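# Hang the top scarf on the central hanger's bar

## Task

Drape the upper of the two folded scarves across the lower bar of whichever hanger sits closer to the midpoint between the two arms, with roughly equal lengths falling on either side of the bar, kept off the table and away from the second scarf. Finish with a gripper holding that hanger and nothing else, and the scarf resting on the hanger alone. The other hanger must stay on its rail and the second scarf must stay on the table. The rack is loose, so it must end upright and close to its starting spot.

## Robot and tools

Robot: two arms, left_arm and right_arm, each a six-joint arm with a parallel two-finger gripper. Fingers point along the gripper's +z axis and open and close along its y axis. The reported hand point (end_effector_position) lies between the finger pads, roughly 1 cm behind the tips. Calibrated bases in the scene frame: left_arm at (-0.017, +0.271, 0) m, quat_wxyz (+1.000, 0, 0, -0.020); right_arm at (-0.045, -0.374, 0) m, quat_wxyz (+1.000, 0, 0, +0.003).

Frames: the scene frame has its origin at table-top height, halfway between the nominal bases; +z up, +x outward over the table, left_arm toward +y. Arm names do not match image left/right. Reported hand positions, orientations (quat wxyz) and velocities are in the scene frame. Offsets in commands are along the axes of each arm's own Hand target. Printed poses may be off by a few centimetres, more at long reach, and friction or weight may leave a gripper a centimetre or so away from its command in free air without any contact.

Command row: 14 numbers, each in [-1, 1]. First seven are left_arm: dx, dy, dz, rx, ry, rz, opening; next seven are right_arm in the same order. Both arms must always be filled in. dx..rz are an offset (not a pose) from that arm's Hand target as it stood when the action or move began, along that target's axes; 1.0 equals 0.6 m for translation or 180 degrees for rotation; rx, ry, rz form a single rotation vector. Opening is absolute: +1 fully open (0.094 m), -1 closed. Writing 0 for opening means half-closed, not 'unchanged'; to keep a gripper as is, resend its current command (shown under Tool commands, or the last value sent). Sending six zeros re-requests the current Hand target, which is how you make a resting gripper close a remaining gap or resume commanding an arm that something blocked.

execute_actions(actions, cameras): actions is a list of actions; each action is up to 15 rows, one per 1/30 s step, and a short action repeats its last row to fill 15 steps. Every row in an action is measured from the action's starting Hand target, not from the prior row, and repeating an offset in a new action moves further. An empty list just reports state and images. cameras chooses images: omitted/null/["all"] for all, [] for none; an unknown name voids the call.

move(target, speed, blend, opening_speed, blocking, cameras): straight-line paths for each gripper toward target, one 14-number row or a list of up to 15 rows; every row is an offset from the same starting Hand targets. speed is path top speed in m/s (0.002 to 2.9, default 0.25; rotation up to twice that in rad/s), one value or one per target. blend in m rounds corners in a list. opening_speed (0.2 or more, scale units per second) ramps fingers gradually; use a low value to close gently on soft items like a scarf. All paths finish together, take at least 0.5 s and are cut at 10 s. Moves do not avoid obstacles or the other arm; fast moves lag, stray and hit harder. Avoid routing a gripper near its own base, which can flip shoulder posture. The result adds a 'move:' line: done, off_target, moving, held or fault, plus limits (paced = pose clipped, held = a check withheld steps). blocking=false returns after about 0.5 s while motion continues.

wait(seconds): 0 to 10 s, arms hold their last command; a running move continues. stop(): brakes a running move. zoom_image(camera, region): enlarges [x0, y0, x1, y1] pixels (max 504x504) from the latest image of cam_high, cam_low, cam_left_wrist or cam_right_wrist (all 896x504). read_manual(section): licence texts only. finished_scene(scene): ends the current scene, with its number; irreversible, so call only once the goal holds steadily.

Controller: each step, commanded orientation is clipped to within 40 degrees of the measured one; Hand target in results is the clipped command. Position wins over orientation when both cannot be reached. Tiny commands may not start motion. To end a push into something, command back past the gripper.

Results: Joint positions (last per arm is opening in metres), joint velocities ('within noise' when still), joint torques (include own weight; joints 1-3 wrap at ±28 N m), grip_measured (same scale as opening; reads up to ~2.7 mm wide when empty; follows command even while squeezing, so no stop shows at touch), grip_effort_nm (motor effort, negative closing, has offset; not pad force). To release, command well above grip_measured. Pads press about 50-64 N each.

Cautions: do not let the hanger, scarves or rack fall or end off the table; the rack is free-standing, so avoid knocking or dragging it and keep it upright near its start. Avoid drops, releasing moving items, slams, hard hits or strong pushes. Never let the arms collide or a gripper close on the other arm's fingers; the clearance check does not guard gripper-to-gripper contact. Motors heat when holding loads, staying stretched or pushing unreachably: MOTOR HOT appears at 75 °C, a fault at 90 °C folds and disables that arm, and at 100 °C it falls. Objects may occasionally get nudged by outside disturbances.

Each tool is called by a JSON object that holds its "method" and its "body".

## Session

{"method": "execute_actions", "body": {"actions": []}}

Scene clock: 0.00 s.
left_arm: end_effector_position=(+0.1580, +0.2646, +0.1137) grip_measured=+1.000 grip_effort_nm=n/a end_effector_quat_wxyz=(+0.383, +0.018, +0.924, -0.008) | right_arm: end_effector_position=(+0.1305, -0.3717, +0.1138) grip_measured=+1.000 grip_effort_nm=n/a end_effector_quat_wxyz=(+0.383, -0.002, +0.924, +0.001)
Joint positions: left_arm=[0 0.283 0.438 -0.94 0 0 0.094] | right_arm=[0 0.283 0.438 -0.94 0 0 0.094]
Joint velocities: within noise
Joint torques (N m): no reading
Heat: left arm: 31 °C; right arm: 35 °C.
Hand target: left_arm +0.1570, +0.2647, +0.1150; +0.384, +0.018, +0.923, -0.008 | right_arm +0.1316, -0.3718, +0.1190; +0.391, -0.003, +0.920, +0.001
Tool commands: left_gripper/opening=+1.0 right_gripper/opening=+1.0

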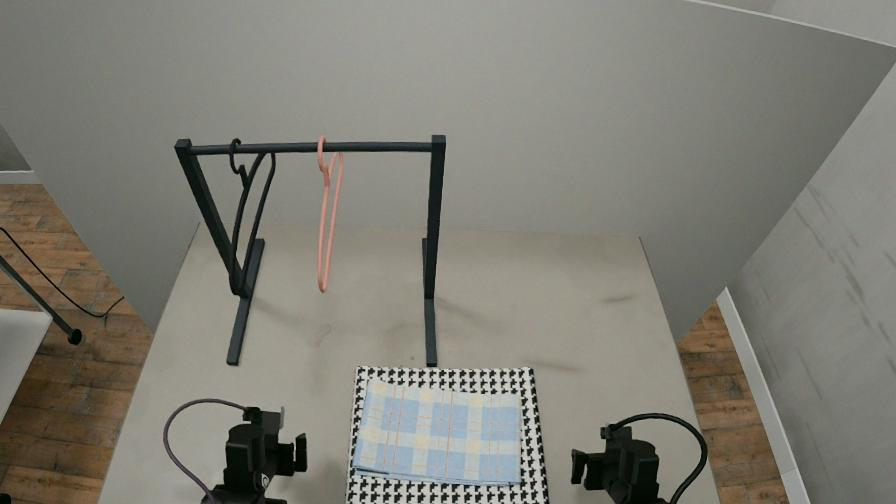

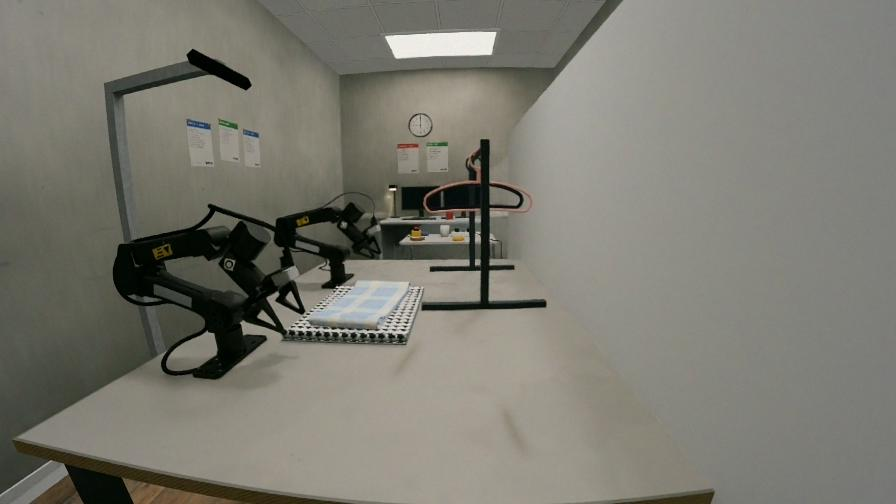

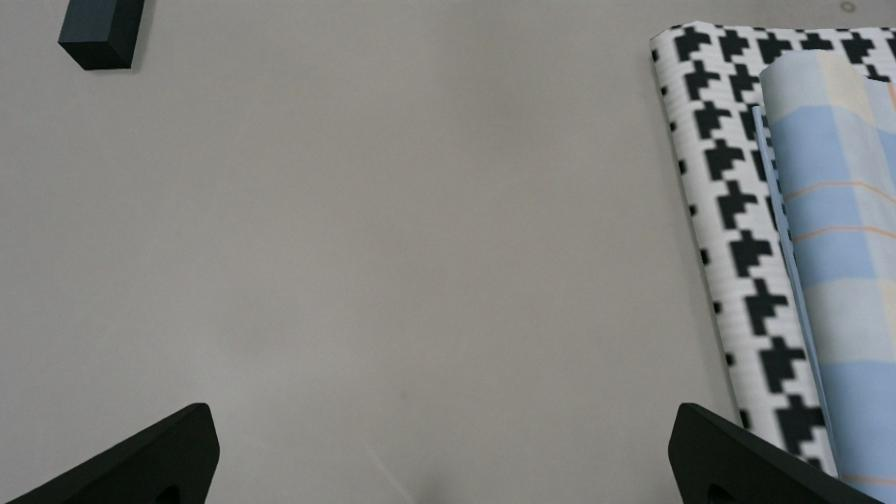

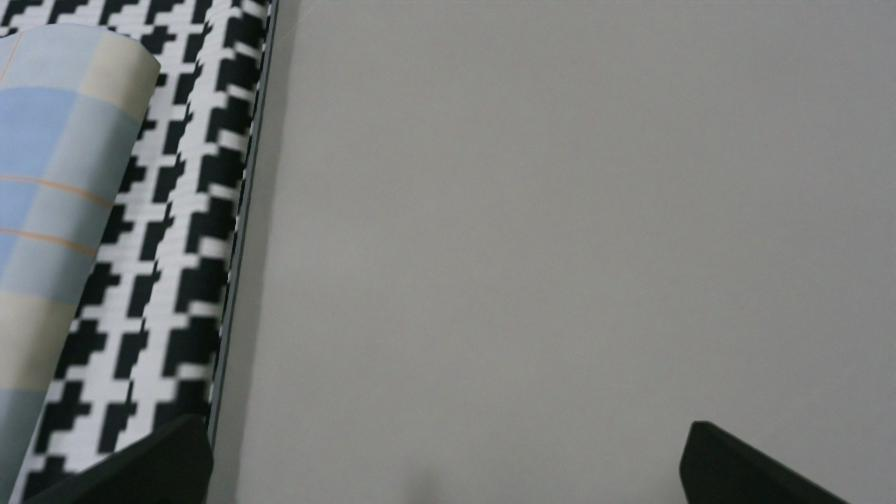

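{"method": "zoom_image", "body": {"camera": "cam_low", "region": [250, 220, 450, 360]}}

{"method": "zoom_image", "body": {"camera": "cam_high", "region": [330, 350, 570, 504]}}

{"method": "zoom_image", "body": {"camera": "cam_low", "region": [400, 120, 560, 320]}}

{"method": "zoom_image", "body": {"camera": "cam_high", "region": [160, 110, 460, 380]}}

Scaled by 2.520.

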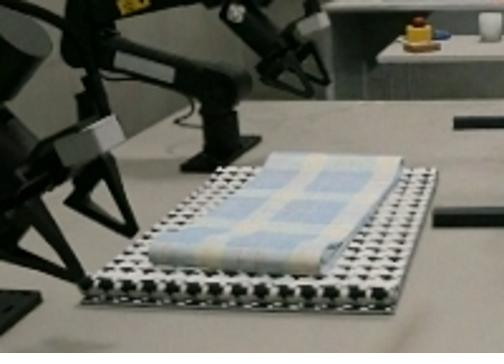

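Scaled by 2.100.

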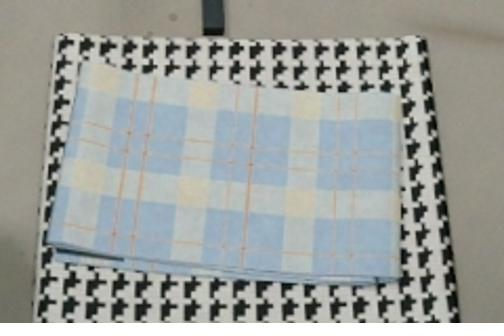

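Scaled by 2.520.

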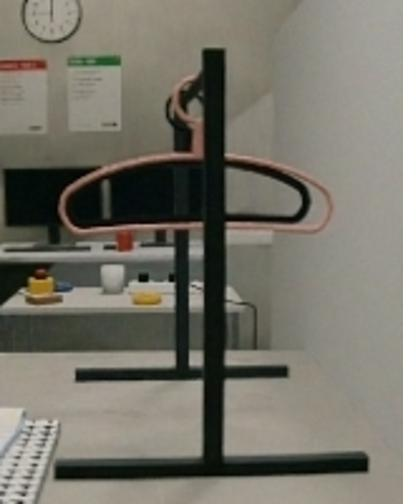

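Scaled by 1.680.

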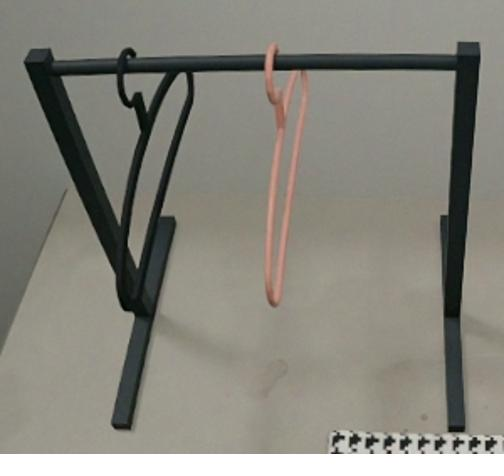

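{"method": "move", "body": {"target": [-0.457,-0.132,-0.12,0,-0.25,0,1, -0.185,0.167,0.072,-0.314,0.232,0.134,0.2], "speed": 0.3}}

Scene clock: 9.60 s.
left_arm: end_effector_position=(+0.2963, +0.1777, +0.3463) grip_measured=+1.000 grip_effort_nm=0.012 end_effector_quat_wxyz=(+0.699, +0.020, +0.714, -0.015) | right_arm: end_effector_position=(+0.2315, -0.2744, +0.1628) grip_measured=+0.202 grip_effort_nm=-0.100 end_effector_quat_wxyz=(-0.010, +0.008, +0.872, +0.489)
Joint positions: left_arm=[-0.524 0.82 0.74 0.055 -0.515 -0.006 0.094] | right_arm=[-0.197 1.721 1.251 -1.42 -0.99 -0.347 0.056]
Joint torques (N m): left_arm=[0.14 -1.01 10.33 1.63 -0.07 0.05] | right_arm=[0.8 -6.05 8.98 -0.53 -0.63 -0.14]
Heat: left arm: 31 °C; right arm: 35 °C.
Hand target: left_arm +0.2961, +0.1798, +0.3603; +0.708, +0.014, +0.706, -0.014 | right_arm +0.2392, -0.2710, +0.1687; -0.002, -0.001, +0.866, +0.499
Off the commanded pose: left_arm 0.014 m, 2 deg | right_arm 0.010 m, 2 deg.
move: off_target (left_arm)

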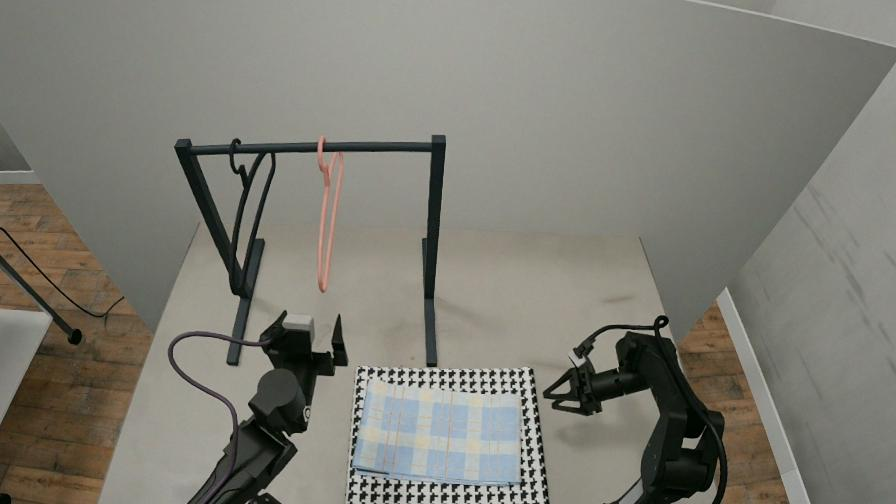

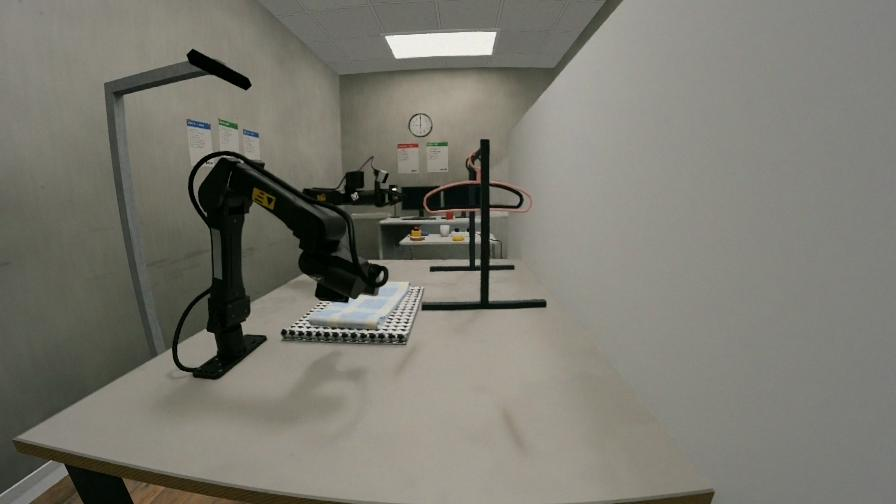

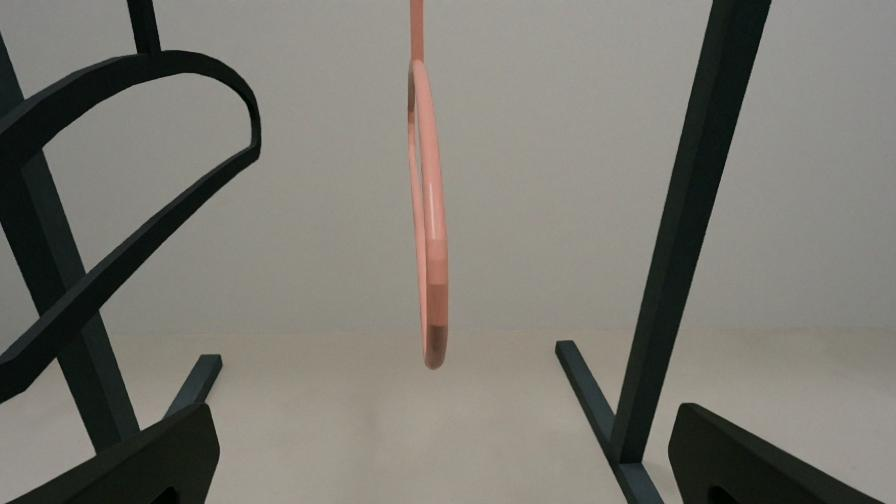

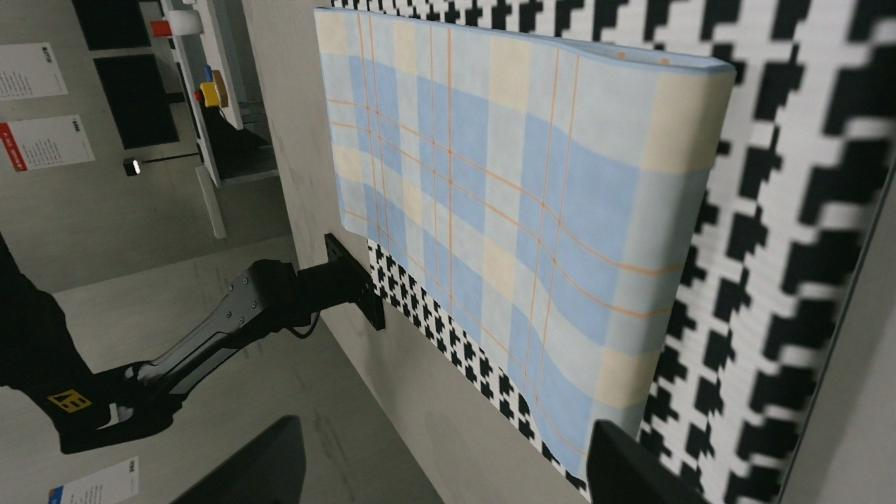

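{"method": "move", "body": {"target": [0.058,0,0.05,0,0,0,1, 0.097,-0.067,0.048,-0.028,-0.096,0.0556,0.2], "speed": 0.25}}

Scene clock: 23.67 s.
left_arm: end_effector_position=(+0.3255, +0.1785, +0.3353) grip_measured=+1.000 grip_effort_nm=0.012 end_effector_quat_wxyz=(+0.714, +0.006, +0.700, -0.018) | right_arm: end_effector_position=(+0.1836, -0.2689, +0.1165) grip_measured=+0.202 grip_effort_nm=-0.105 end_effector_quat_wxyz=(+0.078, +0.153, +0.836, +0.520)
Joint positions: left_arm=[-0.448 0.933 0.69 0.267 -0.454 -0.006 0.094] | right_arm=[-0.266 1.28 0.606 -0.761 -1.104 0.185 0.056]
Joint torques (N m): left_arm=[0.59 -1.98 6.13 1.63 0.16 0.04] | right_arm=[-0.05 -5.45 4.71 0.37 -0.66 0.03]
Heat: left arm: 32 °C; right arm: 36 °C.
Hand target: left_arm +0.3262, +0.1787, +0.3255; +0.708, +0.014, +0.706, -0.014 | right_arm +0.1809, -0.2665, +0.1197; +0.084, +0.149, +0.831, +0.529
Off the commanded pose: left_arm 0.010 m, 1 deg | right_arm 0.005 m, 1 deg.
move: done

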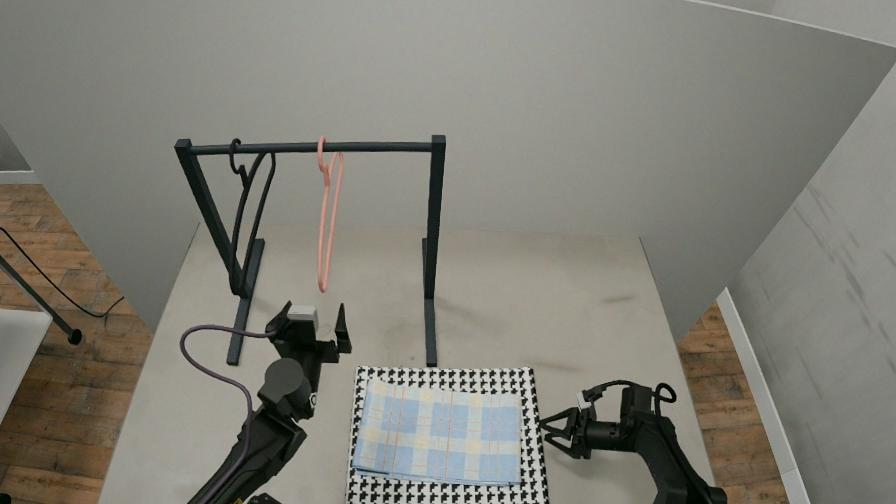

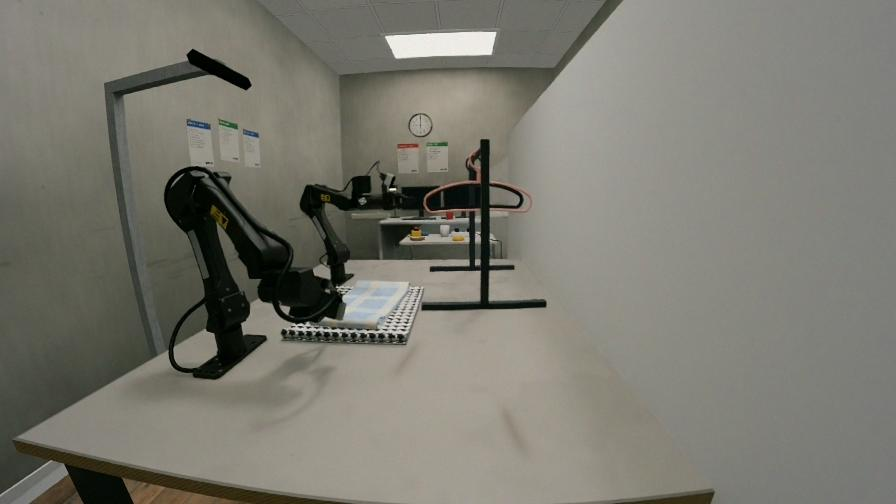

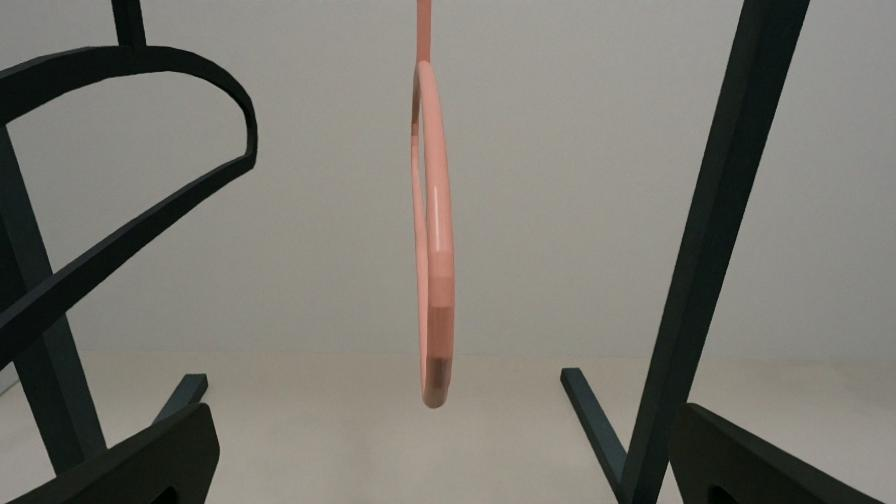

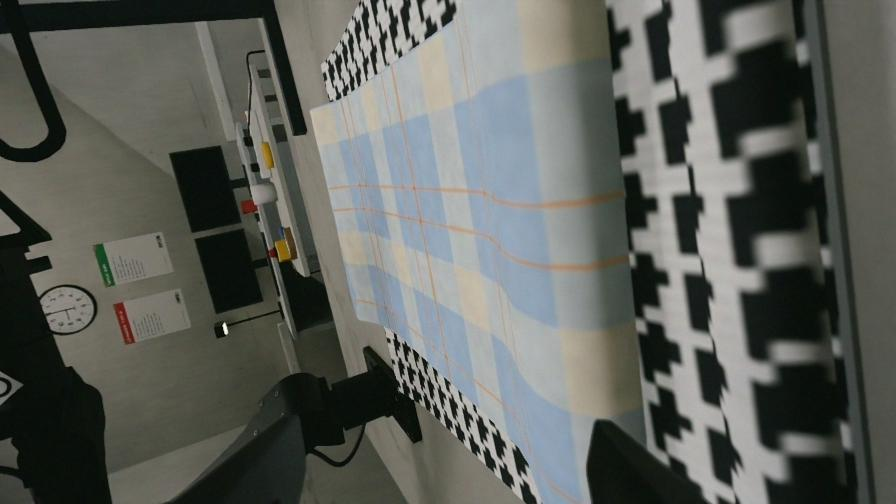

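{"method": "move", "body": {"target": [0.006,0.011,0.118,0,0,0,1, 0.004,-0.083,0.046,0,0,0,0.2], "speed": 0.12}}

Scene clock: 31.37 s.
left_arm: end_effector_position=(+0.3935, +0.1834, +0.3102) grip_measured=+1.000 grip_effort_nm=0.012 end_effector_quat_wxyz=(+0.700, +0.012, +0.714, -0.011) | right_arm: end_effector_position=(+0.1844, -0.2664, +0.0648) grip_measured=+0.202 grip_effort_nm=-0.105 end_effector_quat_wxyz=(+0.093, +0.150, +0.835, +0.521)
Joint positions: left_arm=[-0.301 1.218 0.772 0.426 -0.308 -0.005 0.094] | right_arm=[-0.253 1.399 0.437 -0.396 -1.104 0.239 0.056]
Joint torques (N m): left_arm=[0.43 -3.71 10.43 1.69 0.14 0.03] | right_arm=[0.81 -3.47 3.71 0.54 -0.61 0]
Heat: left arm: 32 °C; right arm: 36 °C.
Hand target: left_arm +0.3972, +0.1823, +0.3220; +0.708, +0.014, +0.706, -0.014 | right_arm +0.1789, -0.2618, +0.0629; +0.084, +0.149, +0.831, +0.529
Off the commanded pose: left_arm 0.012 m, 1 deg | right_arm 0.007 m, 1 deg.
move: off_target (left_arm)

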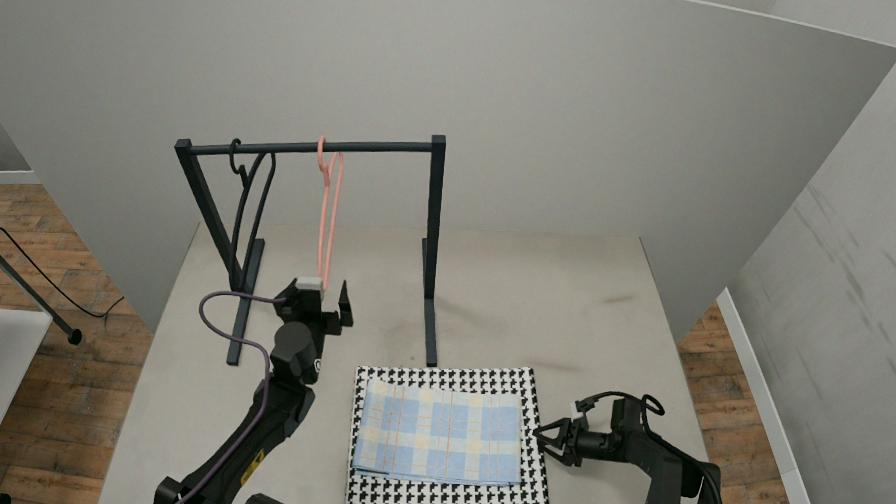

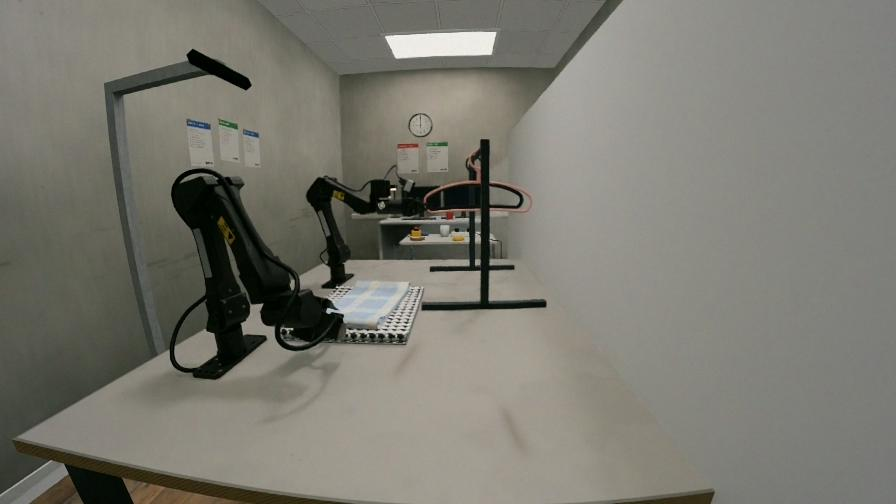

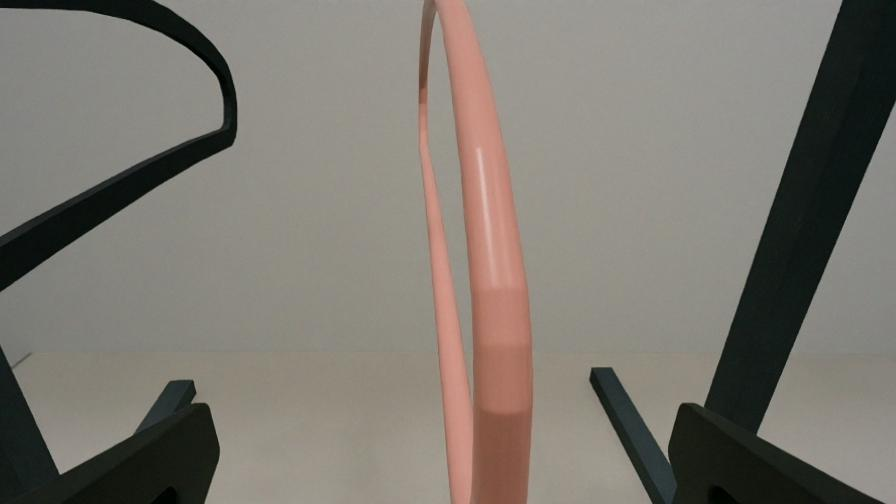

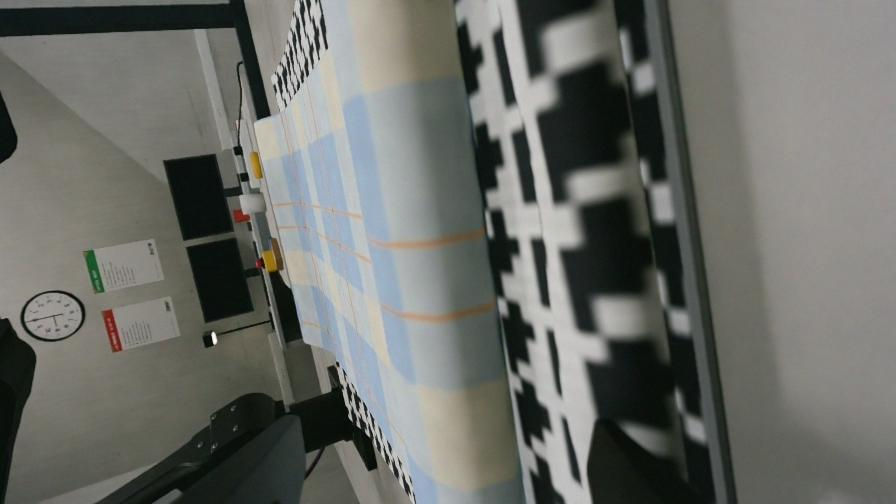

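{"method": "move", "body": {"target": [[-0.02,-0.0083,0,0,0,0,1, 0.031,-0.018,0,0,0,0,0.2],[-0.02,-0.0083,0,0,0,0,-1, 0.031,-0.018,0,0,0,0,0.2]], "speed": 0.1, "opening_speed": 1.5}}

Scene clock: 36.33 s.
left_arm: end_effector_position=(+0.3951, +0.1801, +0.3266) grip_measured=-0.900 grip_effort_nm=-1.013 end_effector_quat_wxyz=(+0.707, +0.013, +0.707, -0.015) | right_arm: end_effector_position=(+0.1645, -0.2601, +0.0545) grip_measured=+0.202 grip_effort_nm=-0.095 end_effector_quat_wxyz=(+0.081, +0.151, +0.832, +0.528)
Joint positions: left_arm=[-0.307 1.218 0.821 0.396 -0.308 -0.004 0.005] | right_arm=[-0.253 1.382 0.36 -0.375 -1.12 0.22 0.056]
Joint torques (N m): left_arm=[-0.58 -3.85 10.4 1.51 -0.06 0.03] | right_arm=[-0.53 -4.71 3.21 0.34 -0.5 -0.14]
Heat: left arm: 33 °C; right arm: 36 °C.
Hand target: left_arm +0.3970, +0.1775, +0.3340; +0.708, +0.014, +0.706, -0.014 | right_arm +0.1597, -0.2598, +0.0534; +0.084, +0.149, +0.831, +0.529
Off the commanded pose: left_arm 0.008 m, 0 deg | right_arm 0.005 m, 0 deg.
move: done

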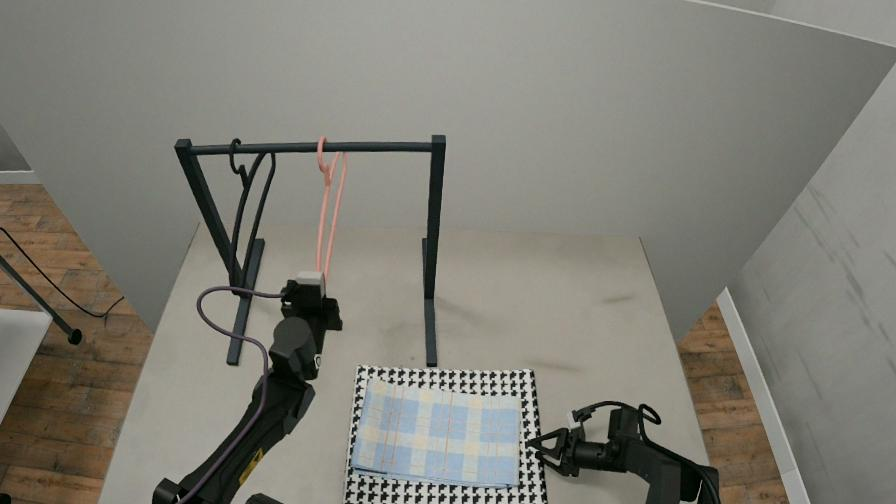

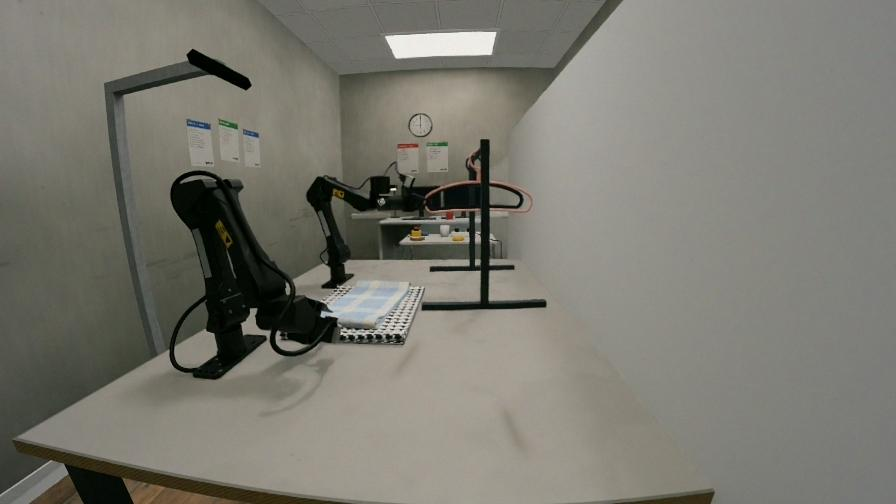

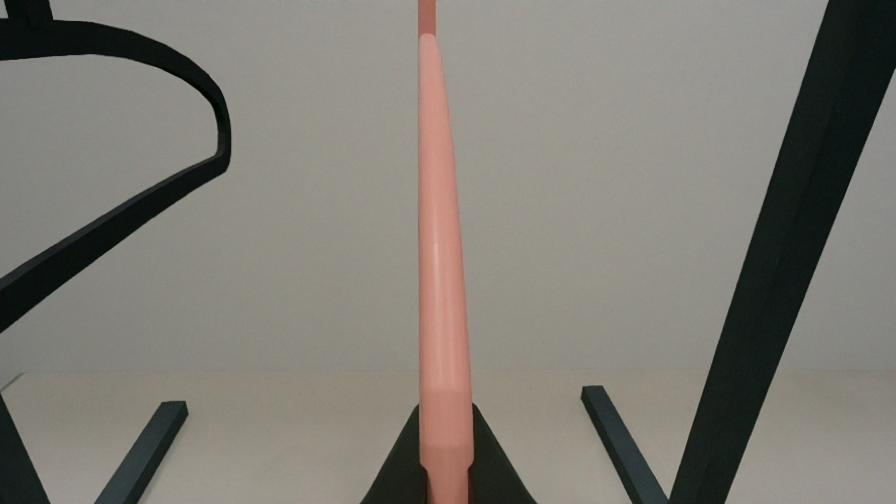

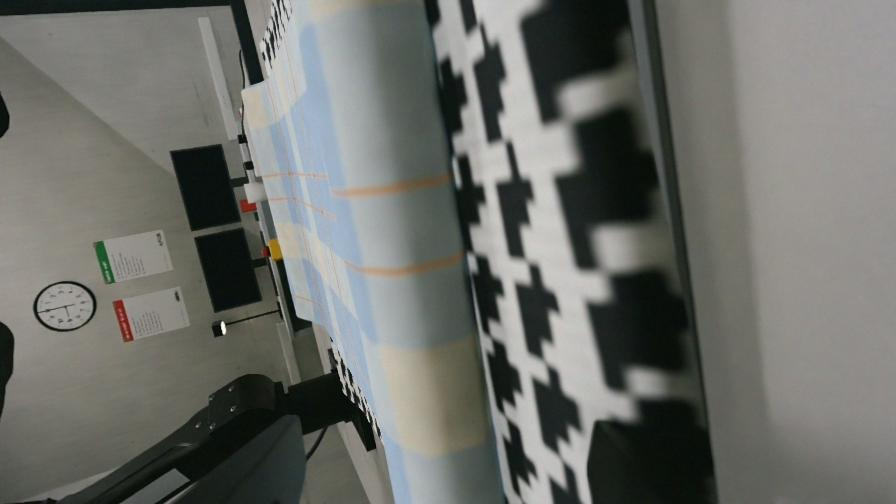

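{"method": "zoom_image", "body": {"camera": "cam_low", "region": [440, 130, 520, 230]}}

{"method": "zoom_image", "body": {"camera": "cam_high", "region": [280, 110, 380, 210]}}

Scaled by 5.040.

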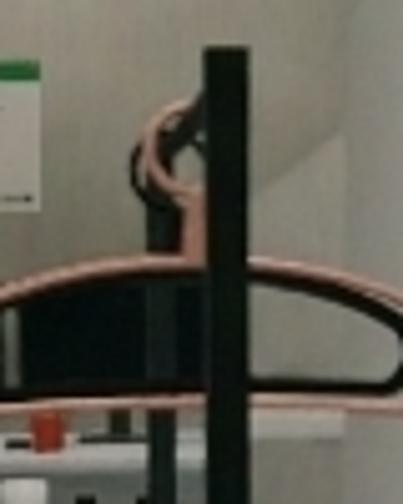

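Scaled by 5.040.

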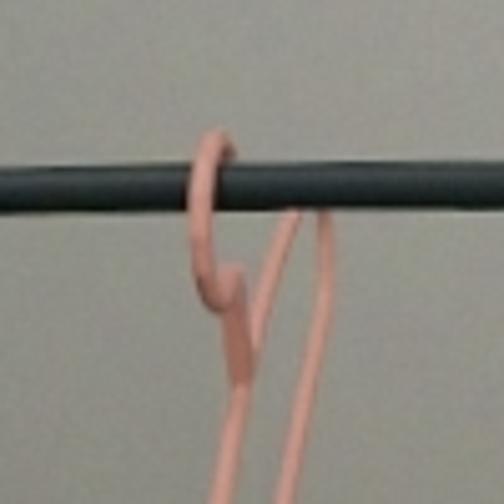

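{"method": "move", "body": {"target": [-0.047,0,0,0,0,0,-1, 0.001,0.0575,0.127,0,0,0,0.2], "speed": 0.07}}

{"method": "zoom_image", "body": {"camera": "cam_low", "region": [410, 130, 550, 230]}}

Scene clock: 40.10 s.
left_arm: end_effector_position=(+0.3973, +0.1793, +0.3406) grip_measured=-0.900 grip_effort_nm=-1.018 end_effector_quat_wxyz=(+0.692, +0.018, +0.722, -0.010) | right_arm: end_effector_position=(+0.1926, -0.1810, +0.0595) grip_measured=+0.202 grip_effort_nm=-0.095 end_effector_quat_wxyz=(+0.092, +0.145, +0.828, +0.534)
Joint positions: left_arm=[-0.307 1.218 0.918 0.255 -0.308 -0.004 0.005] | right_arm=[0.204 1.421 0.263 0.445 -0.887 0.983 0.056]
Joint torques (N m): left_arm=[-0.59 -4.77 11.1 1.75 -0.07 0.03] | right_arm=[0.68 -3.14 3.81 1.36 -0.2 0.06]
Heat: left arm: 34 °C; right arm: 36 °C.
Hand target: left_arm +0.3969, +0.1775, +0.3623; +0.708, +0.014, +0.706, -0.014 | right_arm +0.1873, -0.1809, +0.0523; +0.084, +0.149, +0.831, +0.529
Off the commanded pose: left_arm 0.022 m, 3 deg | right_arm 0.009 m, 1 deg.
move: off_target (left_arm)

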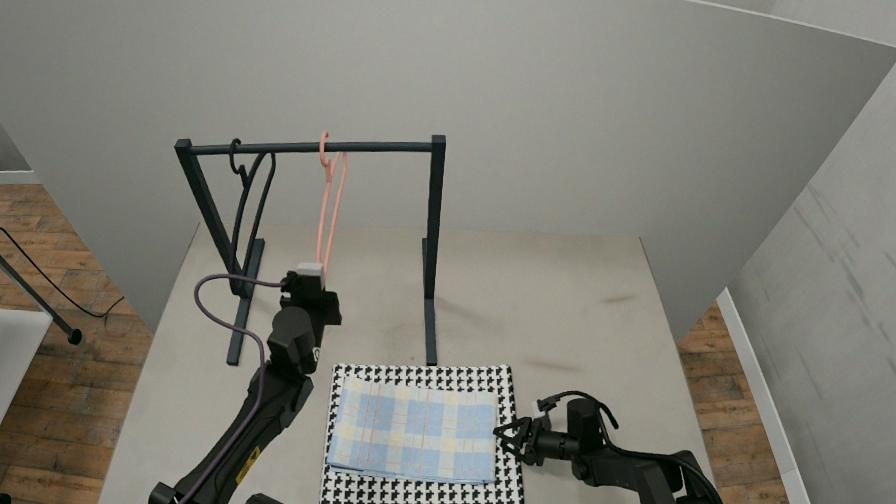

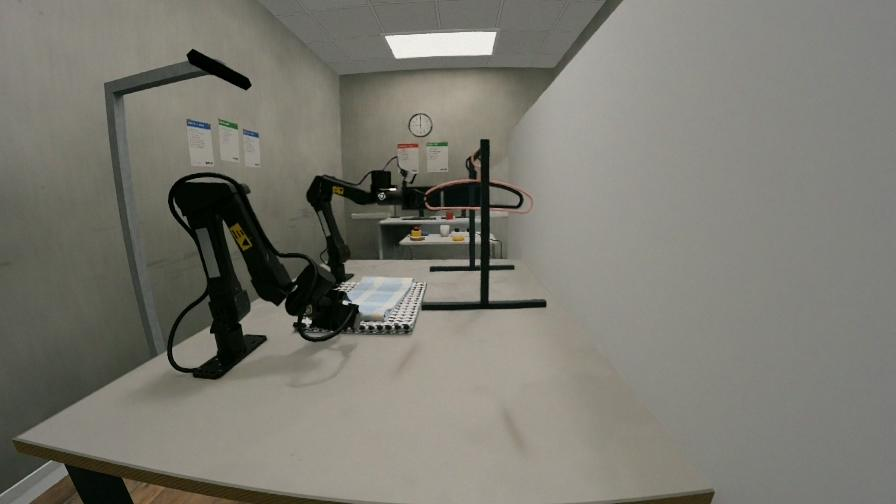

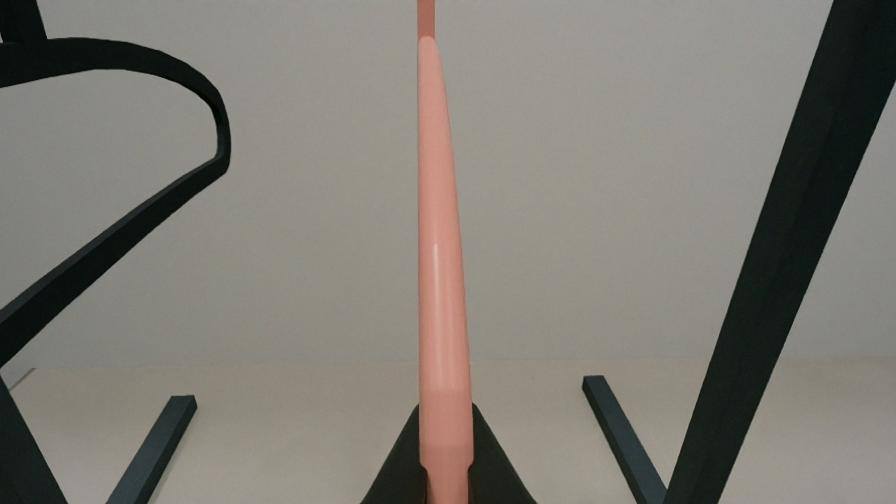

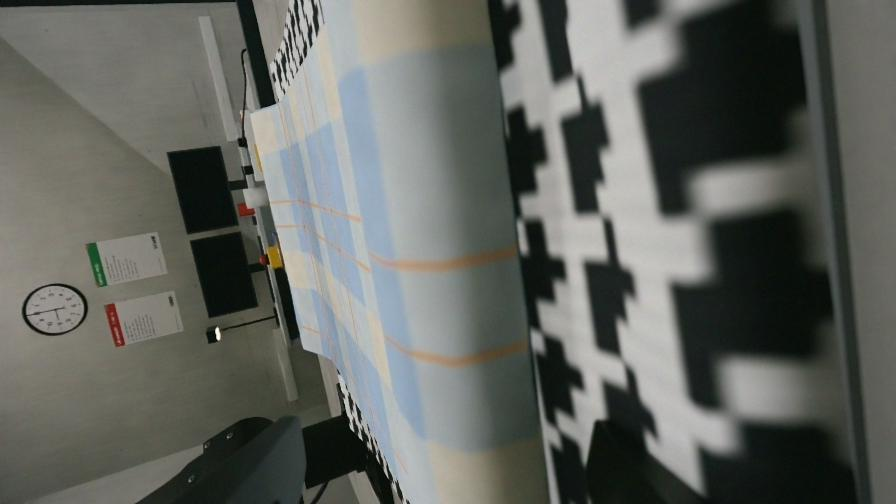

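Scaled by 3.600.

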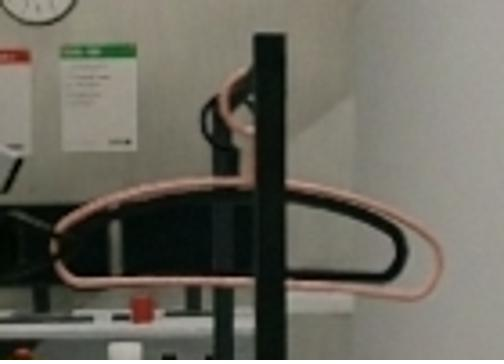

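{"method": "move", "body": {"target": [-0.014,0,0,0,-0.025,0,-1, -0.001,0.004,-0.07,0.067,0,0,0.2], "speed": 0.1}}

{"method": "zoom_image", "body": {"camera": "cam_low", "region": [410, 130, 550, 230]}}

{"method": "zoom_image", "body": {"camera": "cam_high", "region": [280, 110, 380, 210]}}

Scene clock: 43.33 s.
left_arm: end_effector_position=(+0.3974, +0.1792, +0.3598) grip_measured=-0.900 grip_effort_nm=-1.013 end_effector_quat_wxyz=(+0.719, +0.016, +0.695, -0.012) | right_arm: end_effector_position=(+0.1644, -0.2150, +0.0590) grip_measured=+0.202 grip_effort_nm=-0.095 end_effector_quat_wxyz=(+0.046, +0.167, +0.884, +0.434)
Joint positions: left_arm=[-0.307 1.218 0.918 0.336 -0.308 0.017 0.005] | right_arm=[0.133 1.196 0.401 -0.288 -0.796 0.72 0.056]
Joint torques (N m): left_arm=[-0.5 -4.26 7.6 2.18 -0.03 0.06] | right_arm=[-0.79 -4.3 9.72 0.75 -0.32 -0.09]
Heat: left arm: 35 °C; right arm: 36 °C.
Hand target: left_arm +0.3969, +0.1775, +0.3707; +0.735, +0.013, +0.678, -0.015 | right_arm +0.1757, -0.2160, +0.0722; +0.068, +0.157, +0.882, +0.439
Off the commanded pose: left_arm 0.011 m, 3 deg | right_arm 0.018 m, 3 deg.
move: off_target (left_arm, right_arm)

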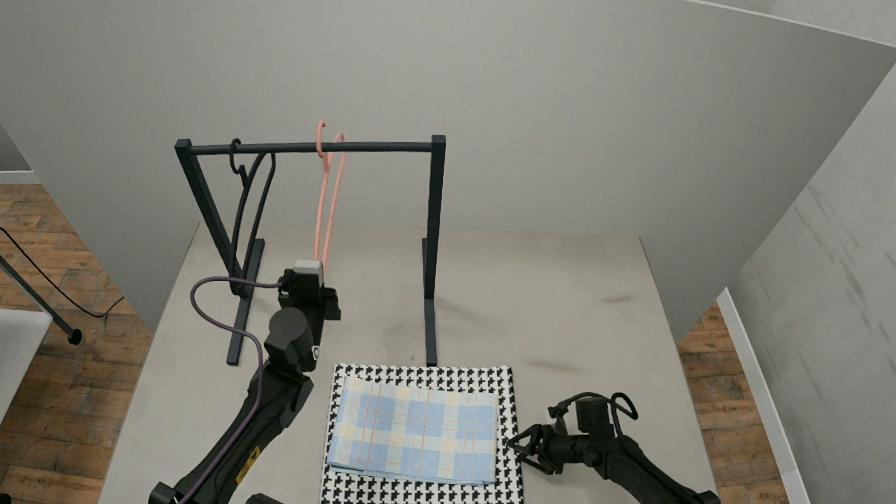

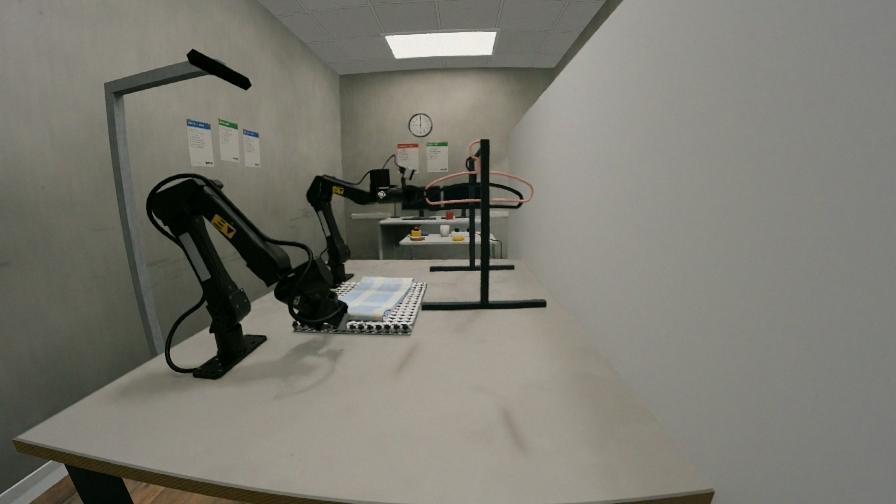

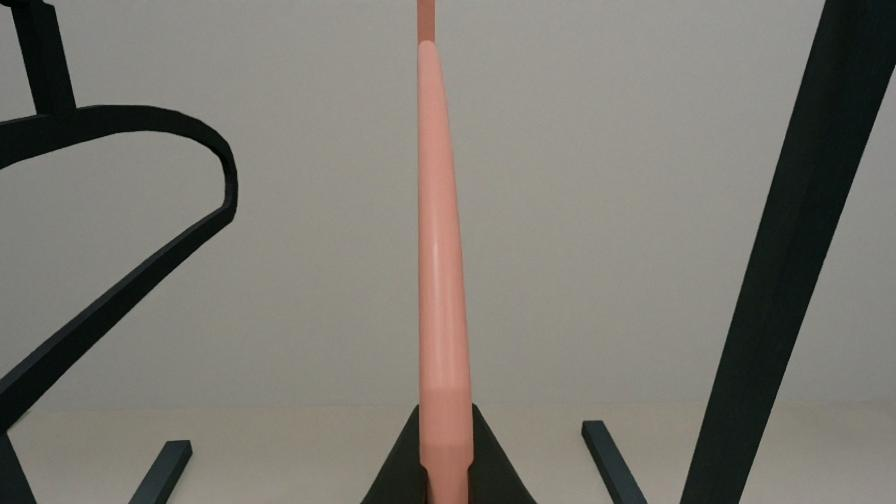

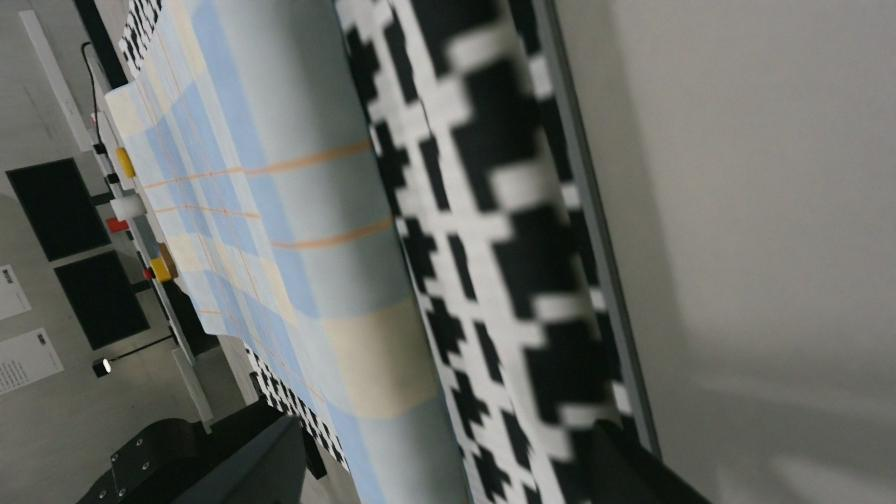

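Scaled by 3.600.

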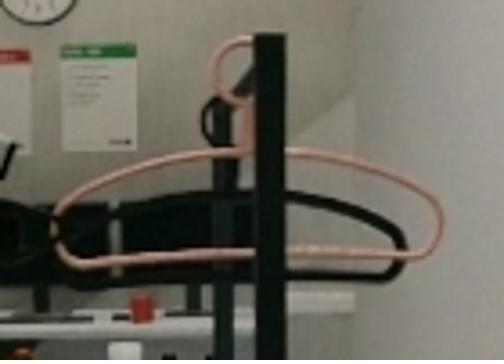

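Scaled by 5.040.

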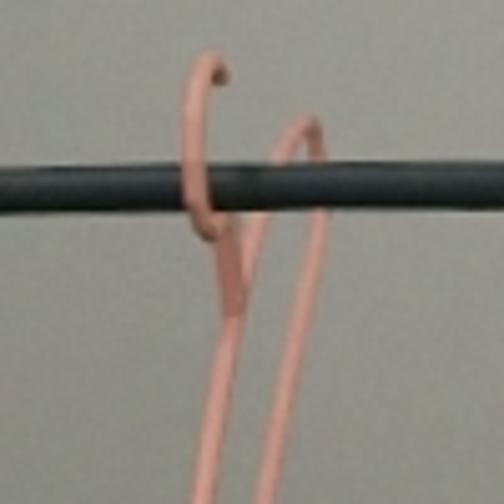

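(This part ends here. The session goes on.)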